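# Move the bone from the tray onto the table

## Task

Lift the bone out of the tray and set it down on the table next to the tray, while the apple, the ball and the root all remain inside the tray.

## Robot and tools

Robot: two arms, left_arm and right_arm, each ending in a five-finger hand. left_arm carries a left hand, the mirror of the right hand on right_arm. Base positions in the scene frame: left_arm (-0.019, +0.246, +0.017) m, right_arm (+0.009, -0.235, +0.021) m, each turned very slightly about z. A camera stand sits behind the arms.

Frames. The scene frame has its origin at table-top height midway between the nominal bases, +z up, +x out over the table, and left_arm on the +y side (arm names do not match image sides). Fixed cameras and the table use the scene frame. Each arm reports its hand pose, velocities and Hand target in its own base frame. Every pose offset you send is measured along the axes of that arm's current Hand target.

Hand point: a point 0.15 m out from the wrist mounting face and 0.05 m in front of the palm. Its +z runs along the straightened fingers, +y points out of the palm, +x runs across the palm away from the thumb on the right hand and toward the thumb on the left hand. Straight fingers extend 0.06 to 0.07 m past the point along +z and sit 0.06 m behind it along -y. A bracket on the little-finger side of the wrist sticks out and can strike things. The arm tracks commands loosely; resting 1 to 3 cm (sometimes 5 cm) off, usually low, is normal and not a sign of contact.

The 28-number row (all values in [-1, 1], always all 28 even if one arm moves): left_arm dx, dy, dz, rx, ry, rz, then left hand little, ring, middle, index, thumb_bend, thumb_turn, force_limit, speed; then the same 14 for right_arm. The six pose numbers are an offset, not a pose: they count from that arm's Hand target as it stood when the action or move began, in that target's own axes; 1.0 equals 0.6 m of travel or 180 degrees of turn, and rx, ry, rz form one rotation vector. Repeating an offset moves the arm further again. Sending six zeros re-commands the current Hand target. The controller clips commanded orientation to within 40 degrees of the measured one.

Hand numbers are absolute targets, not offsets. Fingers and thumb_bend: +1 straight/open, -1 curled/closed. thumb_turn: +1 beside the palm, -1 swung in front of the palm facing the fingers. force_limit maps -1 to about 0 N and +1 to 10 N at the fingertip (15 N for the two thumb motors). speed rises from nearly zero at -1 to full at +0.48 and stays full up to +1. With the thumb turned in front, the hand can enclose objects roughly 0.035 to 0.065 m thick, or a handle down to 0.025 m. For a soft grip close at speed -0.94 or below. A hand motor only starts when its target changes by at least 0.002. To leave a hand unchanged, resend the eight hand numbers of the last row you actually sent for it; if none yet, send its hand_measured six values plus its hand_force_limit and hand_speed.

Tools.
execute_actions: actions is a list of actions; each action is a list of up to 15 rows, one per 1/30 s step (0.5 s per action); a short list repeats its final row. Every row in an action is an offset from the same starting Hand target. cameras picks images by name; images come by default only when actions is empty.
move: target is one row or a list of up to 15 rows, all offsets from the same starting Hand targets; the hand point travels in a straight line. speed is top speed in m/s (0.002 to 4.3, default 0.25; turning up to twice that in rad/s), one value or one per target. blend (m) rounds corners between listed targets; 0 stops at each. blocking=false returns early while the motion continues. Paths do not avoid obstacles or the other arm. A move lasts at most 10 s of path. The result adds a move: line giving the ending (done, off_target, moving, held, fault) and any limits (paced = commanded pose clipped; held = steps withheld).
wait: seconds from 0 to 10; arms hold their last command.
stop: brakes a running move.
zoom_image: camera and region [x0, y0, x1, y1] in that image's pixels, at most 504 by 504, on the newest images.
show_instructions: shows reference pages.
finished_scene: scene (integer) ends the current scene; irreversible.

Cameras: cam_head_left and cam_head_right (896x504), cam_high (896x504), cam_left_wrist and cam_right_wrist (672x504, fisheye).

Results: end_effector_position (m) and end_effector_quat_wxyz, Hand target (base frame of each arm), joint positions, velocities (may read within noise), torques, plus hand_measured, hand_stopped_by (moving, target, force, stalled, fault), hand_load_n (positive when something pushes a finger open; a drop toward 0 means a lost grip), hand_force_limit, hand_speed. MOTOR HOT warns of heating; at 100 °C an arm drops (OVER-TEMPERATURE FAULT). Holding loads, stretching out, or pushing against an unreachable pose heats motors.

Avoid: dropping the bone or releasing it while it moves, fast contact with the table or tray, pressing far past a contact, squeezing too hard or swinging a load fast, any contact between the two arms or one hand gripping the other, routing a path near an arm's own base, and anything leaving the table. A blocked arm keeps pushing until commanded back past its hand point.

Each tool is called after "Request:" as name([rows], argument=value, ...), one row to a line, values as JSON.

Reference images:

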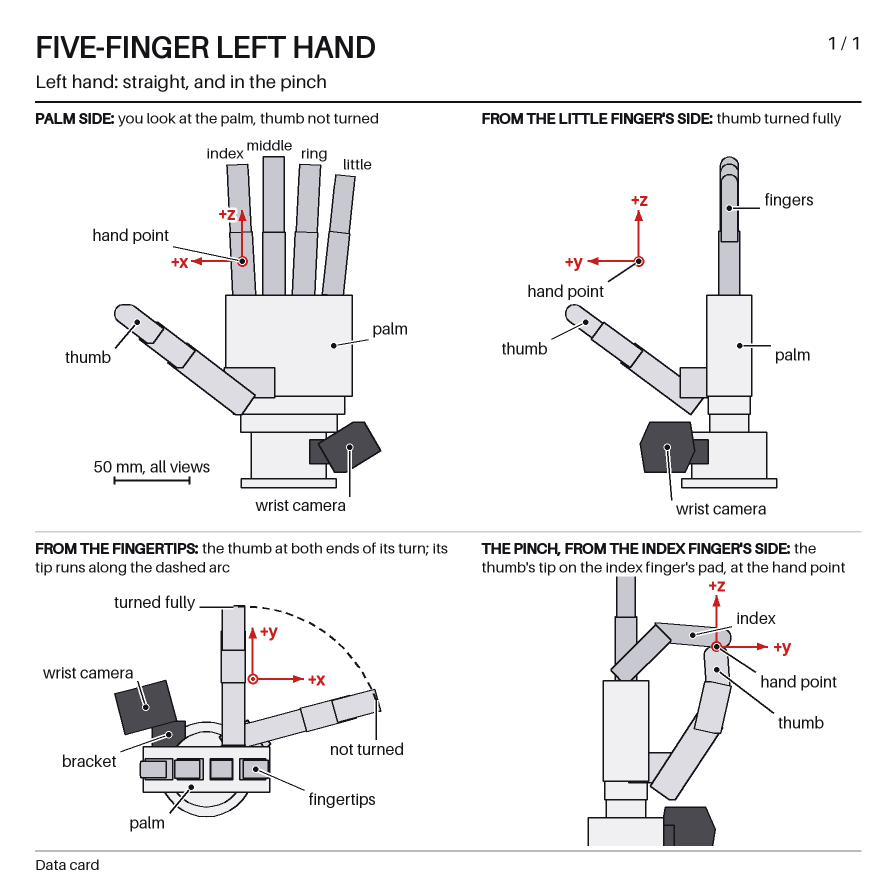

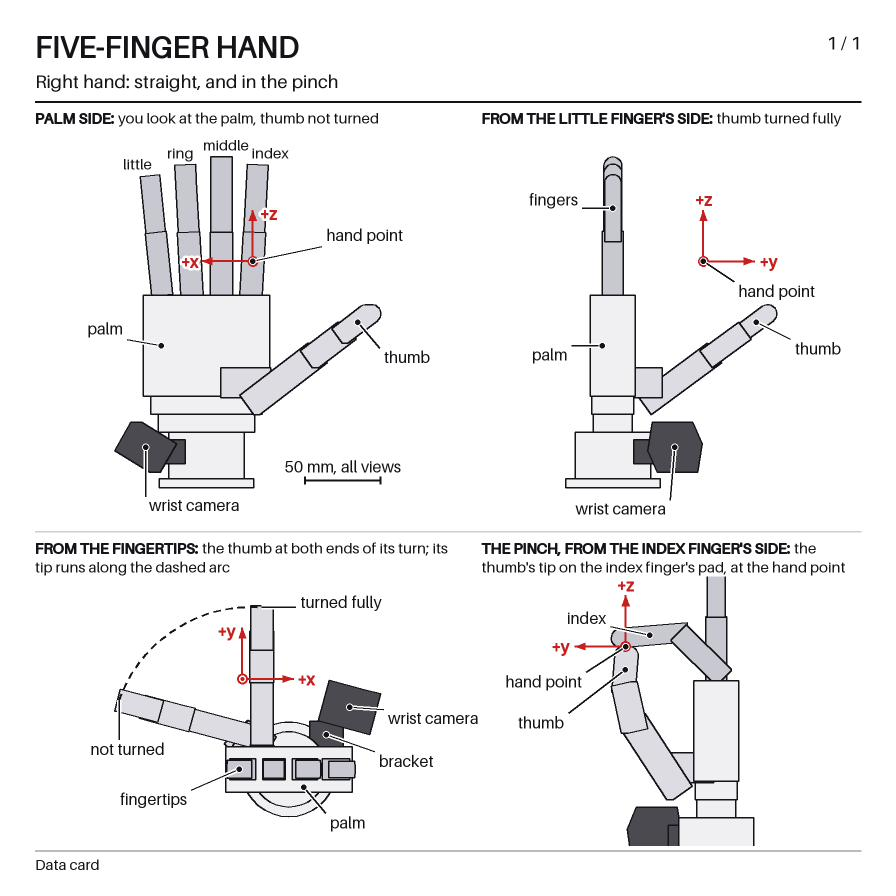

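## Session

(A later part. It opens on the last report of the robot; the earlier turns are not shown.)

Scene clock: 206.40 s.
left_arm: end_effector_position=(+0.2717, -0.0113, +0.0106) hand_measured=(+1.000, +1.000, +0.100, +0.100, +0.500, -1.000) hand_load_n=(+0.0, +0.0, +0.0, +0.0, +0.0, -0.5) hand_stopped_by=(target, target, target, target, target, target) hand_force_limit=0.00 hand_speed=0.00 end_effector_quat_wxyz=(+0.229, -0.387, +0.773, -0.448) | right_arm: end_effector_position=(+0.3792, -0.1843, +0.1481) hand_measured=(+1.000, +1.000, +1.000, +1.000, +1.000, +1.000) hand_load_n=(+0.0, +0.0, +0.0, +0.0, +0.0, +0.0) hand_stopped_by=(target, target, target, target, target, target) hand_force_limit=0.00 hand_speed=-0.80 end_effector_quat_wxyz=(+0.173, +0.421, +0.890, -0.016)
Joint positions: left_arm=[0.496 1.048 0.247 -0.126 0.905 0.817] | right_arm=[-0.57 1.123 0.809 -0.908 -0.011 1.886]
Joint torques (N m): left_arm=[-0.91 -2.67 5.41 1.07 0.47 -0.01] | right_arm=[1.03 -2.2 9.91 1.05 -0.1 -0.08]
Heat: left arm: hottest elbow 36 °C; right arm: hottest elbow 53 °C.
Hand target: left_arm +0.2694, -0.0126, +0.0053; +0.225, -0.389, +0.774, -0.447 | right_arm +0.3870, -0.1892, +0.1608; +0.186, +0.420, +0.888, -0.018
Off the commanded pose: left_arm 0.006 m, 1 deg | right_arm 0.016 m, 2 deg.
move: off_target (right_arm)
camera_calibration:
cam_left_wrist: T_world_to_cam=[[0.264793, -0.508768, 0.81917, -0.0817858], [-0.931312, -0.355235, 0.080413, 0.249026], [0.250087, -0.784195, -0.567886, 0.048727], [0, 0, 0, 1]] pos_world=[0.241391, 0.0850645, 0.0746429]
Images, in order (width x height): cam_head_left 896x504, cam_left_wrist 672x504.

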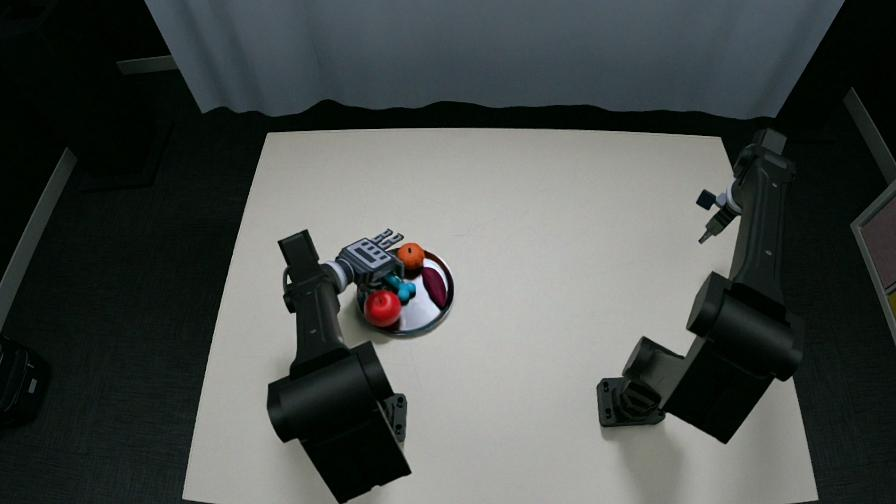

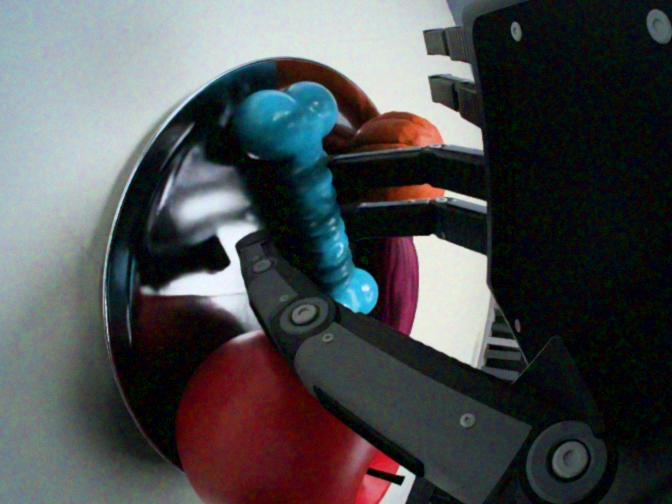

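Request:
move(target=[0,0,0,0,0,0,1,1,-0.05,-0.05,0.3,-1,-0.4,-0.7,0,0,0,0,0,0,1,1,1,1,1,1,0,-0.8], speed=0.06, cameras=["cam_left_wrist","cam_head_left"])

Request:
zoom_image(camera="cam_left_wrist", region=[80, 80, 440, 380])

Request:
zoom_image(camera="cam_head_left", region=[325, 200, 475, 350])

Scene clock: 215.97 s.
left_arm: end_effector_position=(+0.2706, -0.0117, +0.0092) hand_measured=(+1.000, +1.000, -0.050, -0.050, +0.304, -1.000) hand_load_n=(+0.0, +0.0, +3.5, +1.5, +5.0, -0.5) hand_stopped_by=(target, target, target, target, force, target) hand_force_limit=-0.40 hand_speed=-0.70 end_effector_quat_wxyz=(+0.227, -0.388, +0.773, -0.448) | right_arm: end_effector_position=(+0.3792, -0.1843, +0.1481) hand_measured=(+1.000, +1.000, +1.000, +1.000, +1.000, +1.000) hand_load_n=(+0.0, +0.0, +0.0, +0.0, +0.0, +0.0) hand_stopped_by=(target, target, target, target, target, target) hand_force_limit=0.00 hand_speed=-0.80 end_effector_quat_wxyz=(+0.173, +0.421, +0.890, -0.016)
Joint positions: left_arm=[0.496 1.05 0.245 -0.126 0.904 0.817] | right_arm=[-0.57 1.123 0.809 -0.908 -0.011 1.886]
Joint torques (N m): left_arm=[-0.44 -2.67 5.42 1.16 0.53 0.05] | right_arm=[1.03 -2.2 9.89 1.06 -0.1 -0.08]
Heat: left arm: hottest elbow 36 °C; right arm: hottest elbow 53 °C.
Hand target: left_arm +0.2695, -0.0126, +0.0053; +0.225, -0.389, +0.774, -0.447 | right_arm +0.3870, -0.1892, +0.1608; +0.186, +0.420, +0.888, -0.018
Off the commanded pose: left_arm 0.004 m, 0 deg | right_arm 0.016 m, 2 deg.
move: off_target (right_arm)
camera_calibration:
cam_left_wrist: T_world_to_cam=[[0.268752, -0.507712, 0.818536, -0.0815773], [-0.930626, -0.356031, 0.0847205, 0.247658], [0.24841, -0.784519, -0.568174, 0.0483212], [0, 0, 0, 1]] pos_world=[0.240398, 0.0846649, 0.0732471]
Images, in order (width x height): cam_head_left 896x504, cam_left_wrist 672x504.

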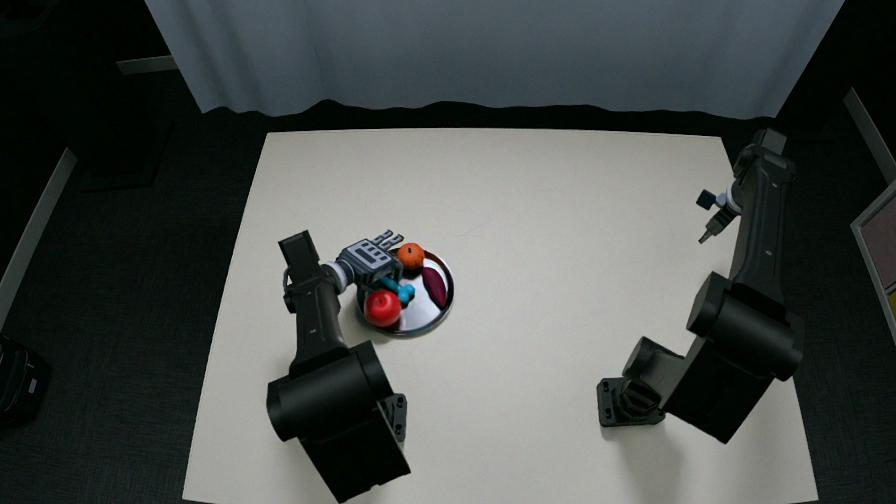

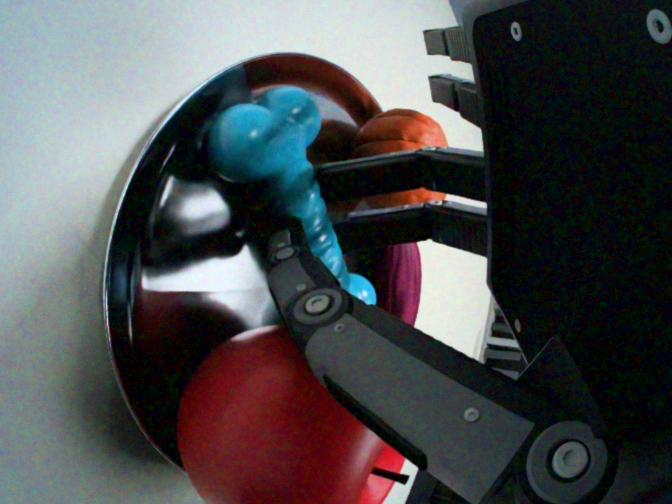

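Scaled by 1.400 from the camera's 672x504 image, which has a finer 960x720 frame.

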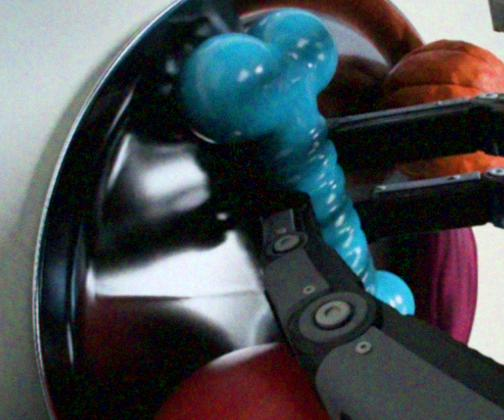

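Scaled by 3.360 from the camera's 896x504 image, which has a finer 1280x720 frame.

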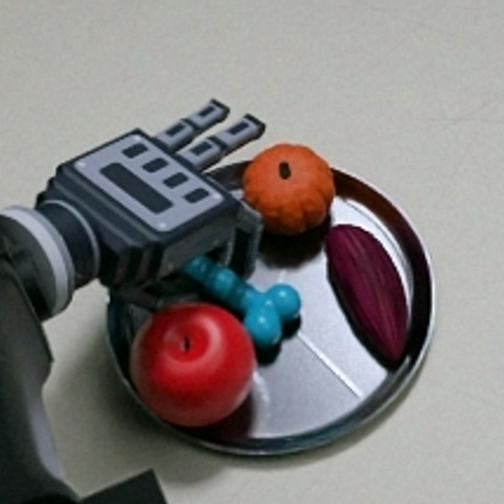

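Request:
move([
  [0,0,0,0,0,0,1,1,-0.12,-0.12,0.24,-1,0,-0.8,0,0,0,0,0,0,1,1,1,1,1,1,0,-0.8],
  [0,-0.1662,-0.096,0,0,0,1,1,-0.12,-0.12,0.24,-1,0,-0.8,0,0,0,0,0,0,1,1,1,1,1,1,0,-0.8],
], speed=0.08, cameras=["cam_left_wrist","cam_head_left"])

Scene clock: 222.60 s.
left_arm: end_effector_position=(+0.2568, -0.0186, +0.0980) hand_measured=(+1.000, +1.000, -0.064, -0.084, +0.300, -1.000) hand_load_n=(+0.0, +0.0, +7.0, +8.0, +13.5, -3.5) hand_stopped_by=(target, target, force, force, force, target) hand_force_limit=0.00 hand_speed=-0.80 end_effector_quat_wxyz=(+0.203, -0.404, +0.772, -0.447) | right_arm: end_effector_position=(+0.3792, -0.1843, +0.1481) hand_measured=(+1.000, +1.000, +1.000, +1.000, +1.000, +1.000) hand_load_n=(+0.0, +0.0, +0.0, +0.0, +0.0, +0.0) hand_stopped_by=(target, target, target, target, target, target) hand_force_limit=0.00 hand_speed=-0.80 end_effector_quat_wxyz=(+0.173, +0.421, +0.890, -0.016)
Joint positions: left_arm=[0.496 0.759 0.412 -0.639 0.9 0.813] | right_arm=[-0.57 1.123 0.809 -0.908 -0.011 1.886]
Joint torques (N m): left_arm=[-0.38 -3.72 11.18 0.34 0.68 -0.02] | right_arm=[1.03 -2.14 9.91 1.07 -0.1 -0.08]
Heat: left arm: hottest elbow 35 °C; right arm: hottest elbow 53 °C.
Hand target: left_arm +0.2693, -0.0125, +0.1205; +0.225, -0.389, +0.774, -0.447 | right_arm +0.3870, -0.1892, +0.1608; +0.186, +0.420, +0.888, -0.018
Off the commanded pose: left_arm 0.026 m, 3 deg | right_arm 0.016 m, 2 deg.
move: off_target (left_arm, right_arm)
camera_calibration:
cam_left_wrist: T_world_to_cam=[[0.313612, -0.485333, 0.816149, -0.164976], [-0.923154, -0.357092, 0.142381, 0.217212], [0.222338, -0.798084, -0.560025, 0.102389], [0, 0, 0, 1]] pos_world=[0.229493, 0.0792113, 0.161059]
Images, in order (width x height): cam_head_left 896x504, cam_left_wrist 672x504.

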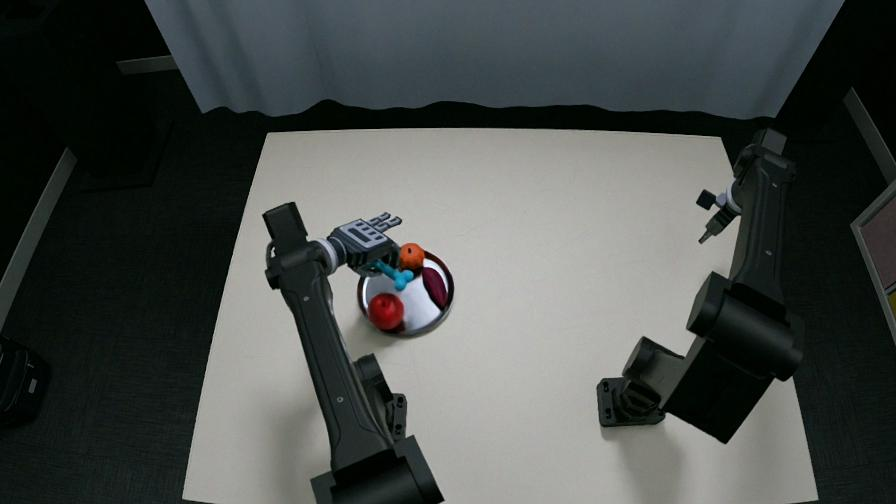

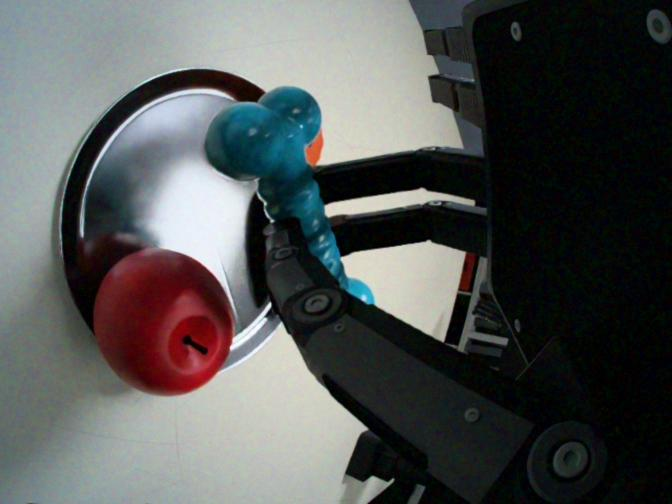

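Request:
move([
  [-0.1461,-0.1119,0.1942,0,0,0,1,1,-0.12,-0.12,0.24,-1,0,-0.8,0,0,0,0,0,0,1,1,1,1,1,1,0,-0.8],
  [-0.1461,0.0037,0.261,0,0,0,1,1,-0.12,-0.12,0.24,-1,0,-0.8,0,0,0,0,0,0,1,1,1,1,1,1,0,-0.8],
], speed=0.15, blend=0.02, cameras=["cam_left_wrist","cam_head_left","cam_high"])

Request:
zoom_image(camera="cam_head_left", region=[325, 150, 525, 350])

Scene clock: 232.53 s.
left_arm: end_effector_position=(+0.4279, -0.0156, +0.0435) hand_measured=(+1.000, +1.000, -0.064, -0.084, +0.300, -1.000) hand_load_n=(+0.0, +0.0, +7.0, +7.5, +13.5, -3.5) hand_stopped_by=(target, target, force, force, force, target) hand_force_limit=0.00 hand_speed=-0.80 end_effector_quat_wxyz=(+0.229, -0.390, +0.773, -0.444) | right_arm: end_effector_position=(+0.3792, -0.1843, +0.1481) hand_measured=(+1.000, +1.000, +1.000, +1.000, +1.000, +1.000) hand_load_n=(+0.0, +0.0, +0.0, +0.0, +0.0, +0.0) hand_stopped_by=(target, target, target, target, target, target) hand_force_limit=0.00 hand_speed=-0.80 end_effector_quat_wxyz=(+0.173, +0.421, +0.890, -0.016)
Joint positions: left_arm=[0.264 1.397 0.604 0.049 0.738 0.563] | right_arm=[-0.57 1.123 0.809 -0.908 -0.011 1.886]
Joint torques (N m): left_arm=[-1.96 -9.99 6.16 1.55 0.36 -0.11] | right_arm=[1.03 -2.14 9.91 1.06 -0.1 -0.08]
Heat: left arm: hottest elbow 37 °C; right arm: hottest elbow 53 °C.
Hand target: left_arm +0.4297, -0.0226, +0.0404; +0.224, -0.389, +0.774, -0.447 | right_arm +0.3870, -0.1892, +0.1608; +0.186, +0.420, +0.888, -0.018
Off the commanded pose: left_arm 0.008 m, 1 deg | right_arm 0.016 m, 2 deg.
move: off_target (right_arm)
camera_calibration:
cam_left_wrist: T_world_to_cam=[[0.273025, -0.51131, 0.814874, -0.155606], [-0.92819, -0.362628, 0.0834531, 0.388696], [0.252826, -0.779143, -0.573599, 0.0240674], [0, 0, 0, 1]] pos_world=[0.397183, 0.080141, 0.108166]
Images, in order (width x height): cam_head_left 896x504, cam_high 896x504, cam_left_wrist 672x504.

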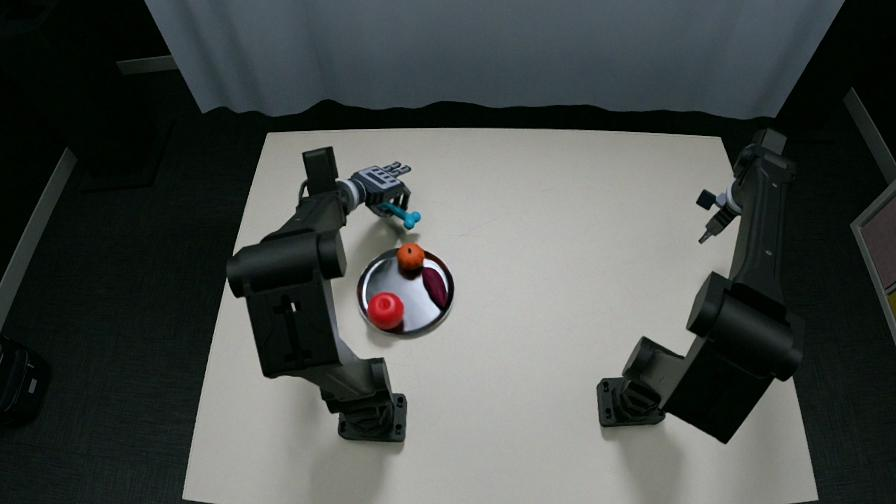

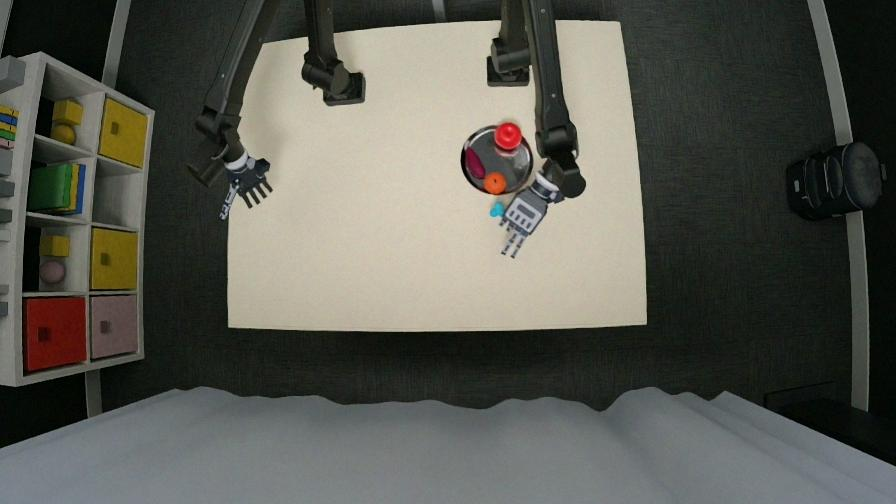

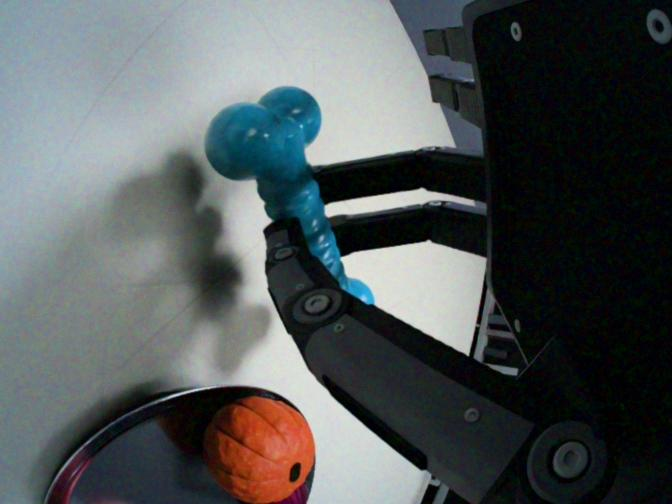

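Scaled by 2.520 from the camera's 896x504 image, which has a finer 1280x720 frame.

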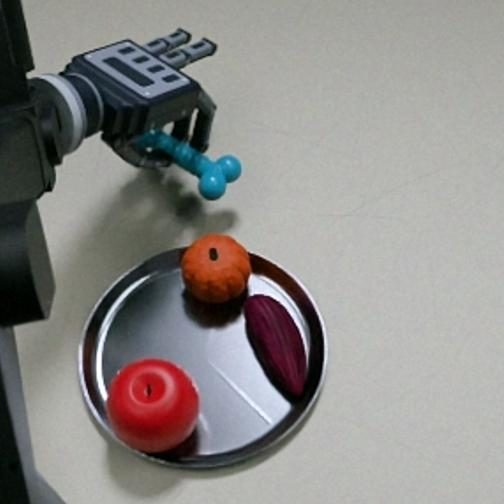

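Request:
move([
  [-0.02,-0.0134,0.0232,0,0,0,1,1,-0.12,-0.12,0.24,-1,0,-0.8,0,0,0,0,0,0,1,1,1,1,1,1,0,-0.8],
  [-0.02,0.0329,0.0499,0,0,0,1,1,-0.12,-0.12,0.24,-1,0,-0.8,0,0,0,0,0,0,1,1,1,1,1,1,0,-0.8],
], speed=0.06, cameras=["cam_left_wrist","cam_head_left"])

Request:
zoom_image(camera="cam_head_left", region=[325, 150, 525, 350])

Request:
zoom_image(camera="cam_left_wrist", region=[80, 60, 440, 360])

Scene clock: 242.13 s.
left_arm: end_effector_position=(+0.4437, -0.0166, +0.0102) hand_measured=(+1.000, +1.000, -0.064, -0.084, +0.300, -1.000) hand_load_n=(+0.5, +0.0, +7.0, +7.5, +13.5, -3.0) hand_stopped_by=(target, target, force, force, force, target) hand_force_limit=0.00 hand_speed=-0.80 end_effector_quat_wxyz=(+0.227, -0.392, +0.773, -0.444) | right_arm: end_effector_position=(+0.3792, -0.1843, +0.1481) hand_measured=(+1.000, +1.000, +1.000, +1.000, +1.000, +1.000) hand_load_n=(+0.0, +0.0, +0.5, +0.0, +0.0, +0.0) hand_stopped_by=(target, target, target, target, target, target) hand_force_limit=0.00 hand_speed=-0.80 end_effector_quat_wxyz=(+0.173, +0.421, +0.890, -0.016)
Joint positions: left_arm=[0.25 1.526 0.616 0.171 0.728 0.55] | right_arm=[-0.57 1.123 0.809 -0.908 -0.011 1.886]
Joint torques (N m): left_arm=[-1.85 -11.11 6.37 1.57 0.35 -0.11] | right_arm=[1.03 -2.2 9.91 1.06 -0.1 -0.08]
Heat: left arm: hottest elbow 36 °C; right arm: hottest elbow 54 °C.
Hand target: left_arm +0.4496, -0.0227, +0.0083; +0.224, -0.389, +0.774, -0.447 | right_arm +0.3870, -0.1892, +0.1608; +0.186, +0.420, +0.888, -0.018
Off the commanded pose: left_arm 0.009 m, 1 deg | right_arm 0.016 m, 2 deg.
move: off_target (right_arm)
camera_calibration:
cam_left_wrist: T_world_to_cam=[[0.277682, -0.509481, 0.814446, -0.135368], [-0.927615, -0.362684, 0.0893874, 0.405426], [0.249846, -0.780314, -0.573313, 0.00150015], [0, 0, 0, 1]] pos_world=[0.413294, 0.079245, 0.0748697]
Images, in order (width x height): cam_head_left 896x504, cam_left_wrist 672x504.

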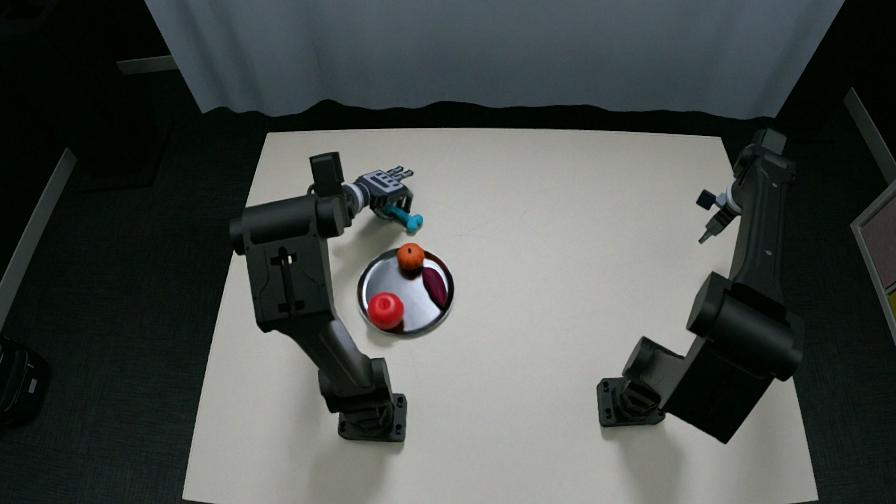

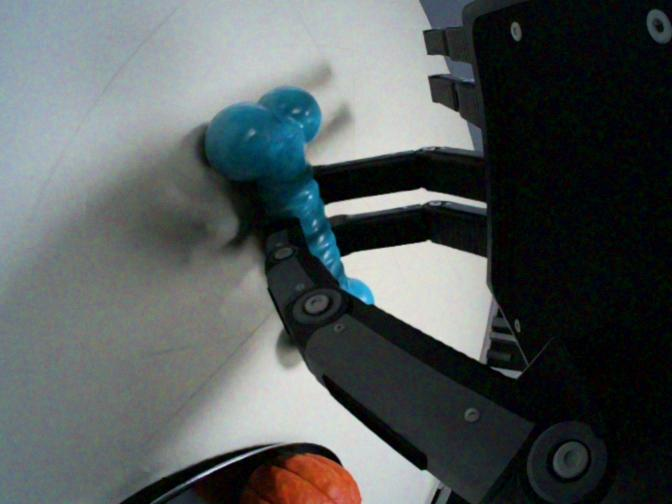

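Scaled by 2.520 from the camera's 896x504 image, which has a finer 1280x720 frame.

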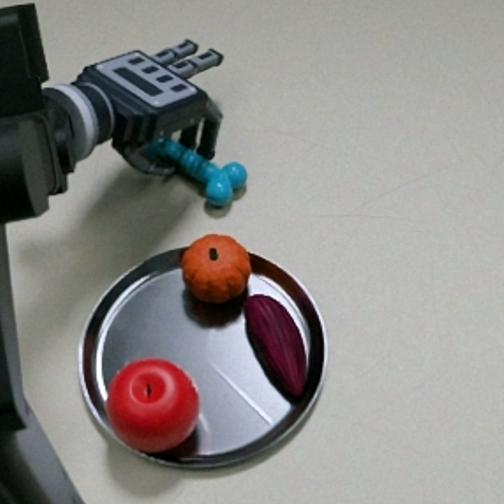

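Scaled by 1.400 from the camera's 672x504 image, which has a finer 960x720 frame.

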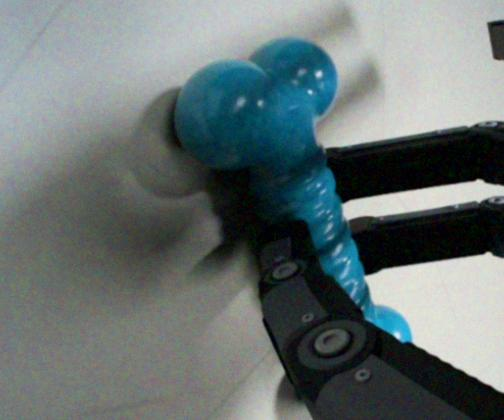

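Request:
move(target=[0,0.013,0.0075,0,0,0,1,1,-0.12,-0.12,0.24,-1,0,-0.8,0,0,0,0,0,0,1,1,1,1,1,1,0,-0.8], speed=0.04, cameras=["cam_left_wrist","cam_head_left"])

Request:
zoom_image(camera="cam_left_wrist", region=[80, 60, 440, 360])

Scene clock: 245.63 s.
left_arm: end_effector_position=(+0.4475, -0.0165, +0.0091) hand_measured=(+1.000, +1.000, -0.064, -0.084, +0.300, -1.000) hand_load_n=(+0.0, +0.0, +6.0, +7.5, +13.0, -2.5) hand_stopped_by=(target, target, force, force, force, target) hand_force_limit=0.00 hand_speed=-0.80 end_effector_quat_wxyz=(+0.231, -0.390, +0.771, -0.447) | right_arm: end_effector_position=(+0.3792, -0.1843, +0.1481) hand_measured=(+1.000, +1.000, +1.000, +1.000, +1.000, +1.000) hand_load_n=(+0.0, +0.0, +0.0, +0.0, +0.0, +0.0) hand_stopped_by=(target, target, target, target, target, target) hand_force_limit=0.00 hand_speed=-0.80 end_effector_quat_wxyz=(+0.173, +0.421, +0.890, -0.016)
Joint positions: left_arm=[0.25 1.539 0.616 0.2 0.731 0.541] | right_arm=[-0.57 1.123 0.809 -0.908 -0.011 1.886]
Joint torques (N m): left_arm=[-1.85 -10.29 5.65 1.8 0.23 0] | right_arm=[1.03 -2.2 9.91 1.06 -0.1 -0.08]
Heat: left arm: hottest elbow 36 °C; right arm: hottest elbow 54 °C.
Hand target: left_arm +0.4497, -0.0227, -0.0006; +0.225, -0.388, +0.774, -0.447 | right_arm +0.3870, -0.1892, +0.1608; +0.186, +0.420, +0.888, -0.018
Off the commanded pose: left_arm 0.012 m, 1 deg | right_arm 0.016 m, 2 deg.
move: off_target (left_arm, right_arm)
camera_calibration:
cam_left_wrist: T_world_to_cam=[[0.268704, -0.505661, 0.81982, -0.131478], [-0.927886, -0.364307, 0.0794207, 0.409331], [0.258507, -0.782041, -0.567086, -0.00395017], [0, 0, 0, 1]] pos_world=[0.416163, 0.0795498, 0.0730392]
Images, in order (width x height): cam_head_left 896x504, cam_left_wrist 672x504.

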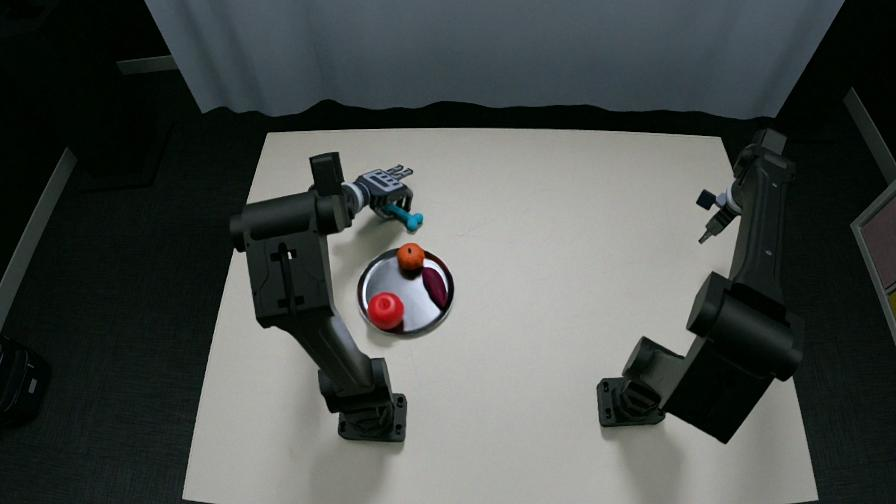

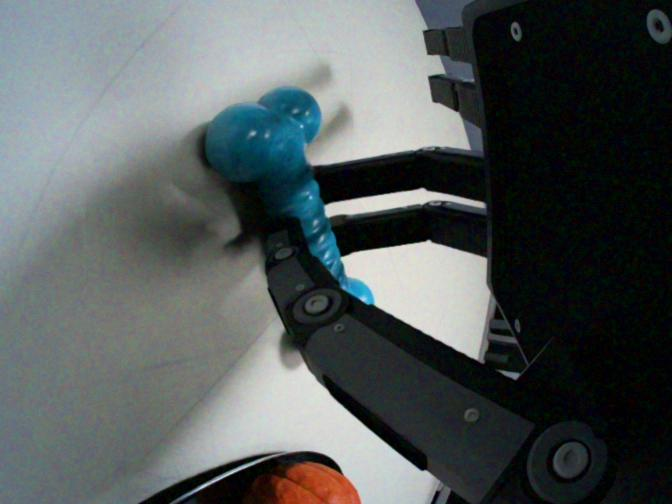

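Scaled by 1.400 from the camera's 672x504 image, which has a finer 960x720 frame.

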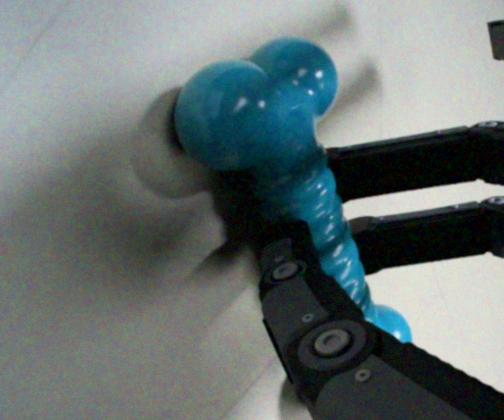

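Request:
move([
  [0,0,0,0,0,0,1,1,0.1,0.1,0.45,-1,0,-0.8,0,0,0,0,0,0,1,1,1,1,1,1,0,-0.8],
], speed=0.06, cameras=["cam_left_wrist","cam_head_left"])

Request:
zoom_image(camera="cam_left_wrist", region=[80, 60, 440, 360])

Scene clock: 249.30 s.
left_arm: end_effector_position=(+0.4479, -0.0161, +0.0061) hand_measured=(+1.000, +1.000, +0.100, +0.100, +0.450, -1.000) hand_load_n=(+0.0, +0.0, +0.0, -0.5, +0.0, +0.0) hand_stopped_by=(target, target, target, target, target, target) hand_force_limit=0.00 hand_speed=-0.80 end_effector_quat_wxyz=(+0.231, -0.391, +0.771, -0.447) | right_arm: end_effector_position=(+0.3792, -0.1843, +0.1481) hand_measured=(+1.000, +1.000, +1.000, +1.000, +1.000, +1.000) hand_load_n=(+0.0, +0.0, +0.0, +0.0, +0.0, +0.0) hand_stopped_by=(target, target, target, target, target, target) hand_force_limit=0.00 hand_speed=-0.80 end_effector_quat_wxyz=(+0.173, +0.421, +0.890, -0.016)
Joint positions: left_arm=[0.25 1.548 0.616 0.207 0.73 0.541] | right_arm=[-0.57 1.123 0.809 -0.908 -0.011 1.886]
Joint torques (N m): left_arm=[-1.79 -11.16 5.61 1.32 0.32 -0.07] | right_arm=[1.08 -2.14 9.91 1.05 -0.09 -0.08]
Heat: left arm: hottest elbow 36 °C; right arm: hottest elbow 54 °C.
Hand target: left_arm +0.4497, -0.0227, -0.0008; +0.224, -0.389, +0.774, -0.447 | right_arm +0.3870, -0.1892, +0.1608; +0.186, +0.420, +0.888, -0.018
Off the commanded pose: left_arm 0.010 m, 1 deg | right_arm 0.016 m, 2 deg.
move: off_target (right_arm)
camera_calibration:
cam_left_wrist: T_world_to_cam=[[0.271142, -0.505927, 0.818853, -0.12999], [-0.927192, -0.36571, 0.0810619, 0.409748], [0.258452, -0.781213, -0.568251, -0.00542505], [0, 0, 0, 1]] pos_world=[0.416563, 0.0798458, 0.0701447]
Images, in order (width x height): cam_head_left 896x504, cam_left_wrist 672x504.

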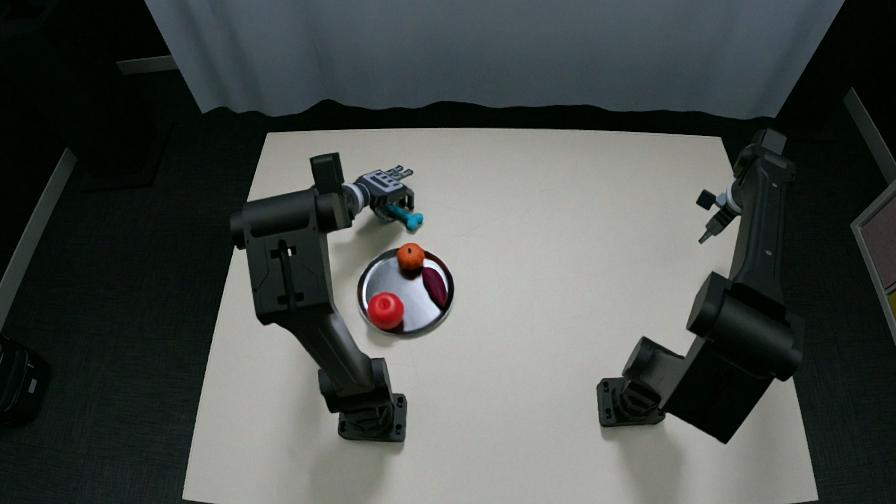

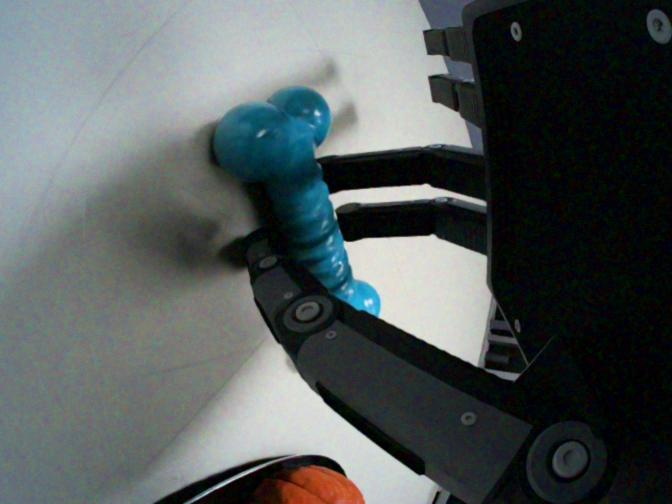

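Scaled by 1.400 from the camera's 672x504 image, which has a finer 960x720 frame.

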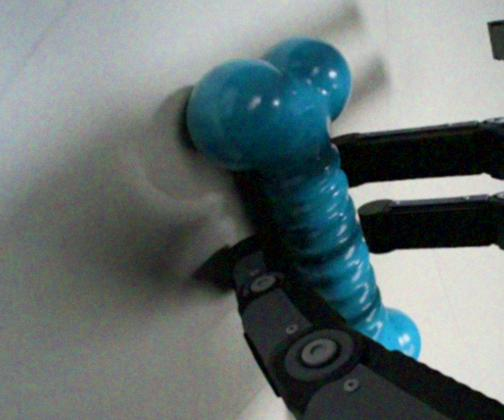

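Request:
move([
  [0,-0.02,-0.01,0,0,0,1,1,0.3,0.3,0.7,-1,0,-0.5,0,0,0,0,0,0,1,1,1,1,1,1,0,-0.8],
  [0,-0.2,-0.116,0,0,0,1,1,0.3,0.3,0.7,-1,0,-0.5,0,0,0,0,0,0,1,1,1,1,1,1,0,-0.8],
], speed=0.1, cameras=["cam_left_wrist","cam_head_left"])

Request:
zoom_image(camera="cam_head_left", region=[325, 150, 525, 350])

Scene clock: 258.30 s.
left_arm: end_effector_position=(+0.4361, -0.0200, +0.1188) hand_measured=(+1.000, +1.000, +0.300, +0.300, +0.700, -1.000) hand_load_n=(+0.0, +0.0, +0.0, +0.0, +0.0, +0.0) hand_stopped_by=(target, target, target, target, target, target) hand_force_limit=0.00 hand_speed=-0.50 end_effector_quat_wxyz=(+0.212, -0.401, +0.774, -0.442) | right_arm: end_effector_position=(+0.3792, -0.1843, +0.1481) hand_measured=(+1.000, +1.000, +1.000, +1.000, +1.000, +1.000) hand_load_n=(+0.0, +0.0, +0.0, +0.0, +0.0, +0.0) hand_stopped_by=(target, target, target, target, target, target) hand_force_limit=0.00 hand_speed=-0.80 end_effector_quat_wxyz=(+0.173, +0.421, +0.890, -0.016)
Joint positions: left_arm=[0.248 1.269 0.746 -0.246 0.728 0.541] | right_arm=[-0.57 1.123 0.809 -0.908 -0.011 1.886]
Joint torques (N m): left_arm=[-1.03 -11.87 10.47 0.65 0.42 -0.04] | right_arm=[1.08 -2.14 9.91 1.06 -0.1 -0.08]
Heat: left arm: hottest elbow 36 °C; right arm: hottest elbow 54 °C.
Hand target: left_arm +0.4495, -0.0222, +0.1381; +0.225, -0.389, +0.774, -0.447 | right_arm +0.3870, -0.1892, +0.1608; +0.186, +0.420, +0.888, -0.018
Off the commanded pose: left_arm 0.024 m, 2 deg | right_arm 0.016 m, 2 deg.
move: off_target (left_arm, right_arm)
camera_calibration:
cam_left_wrist: T_world_to_cam=[[0.304688, -0.498267, 0.811723, -0.234671], [-0.923411, -0.363384, 0.123552, 0.381567], [0.233405, -0.787199, -0.570824, 0.069795], [0, 0, 0, 1]] pos_world=[0.407554, 0.0766685, 0.183185]
Images, in order (width x height): cam_head_left 896x504, cam_left_wrist 672x504.

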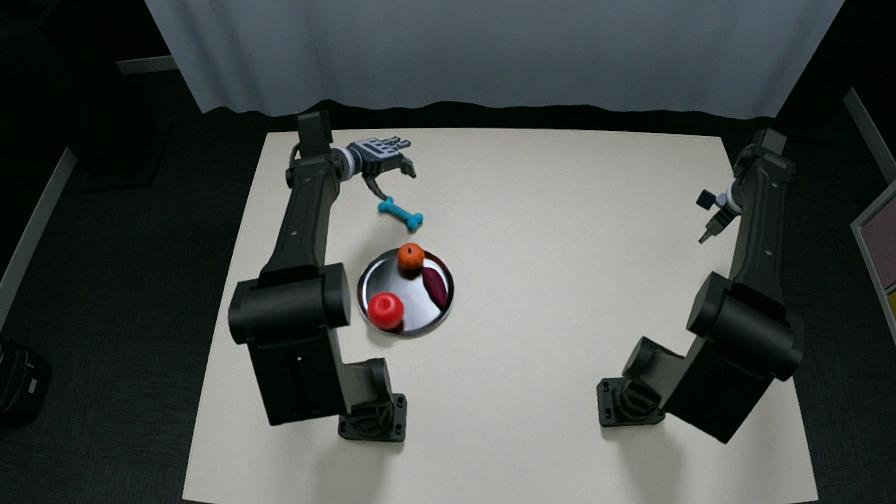

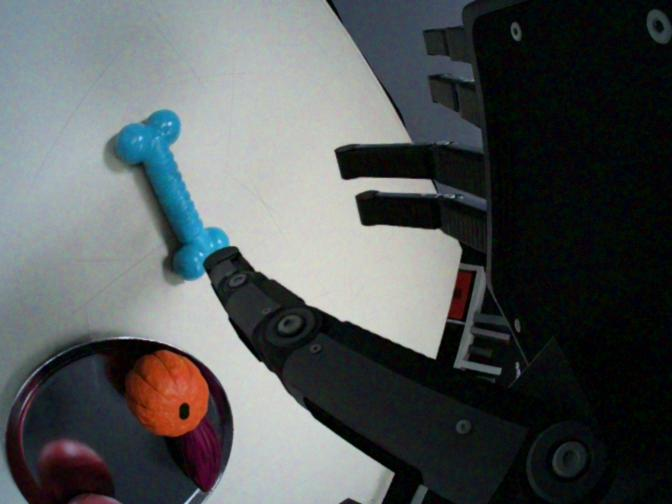

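Scaled by 2.520 from the camera's 896x504 image, which has a finer 1280x720 frame.

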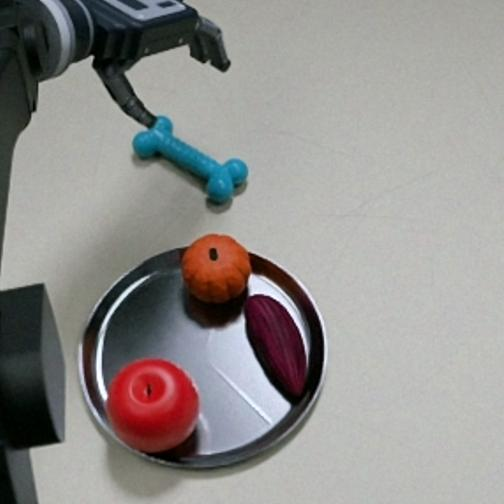

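Request:
finished_scene(scene=1)

The scene is finished: the task was done.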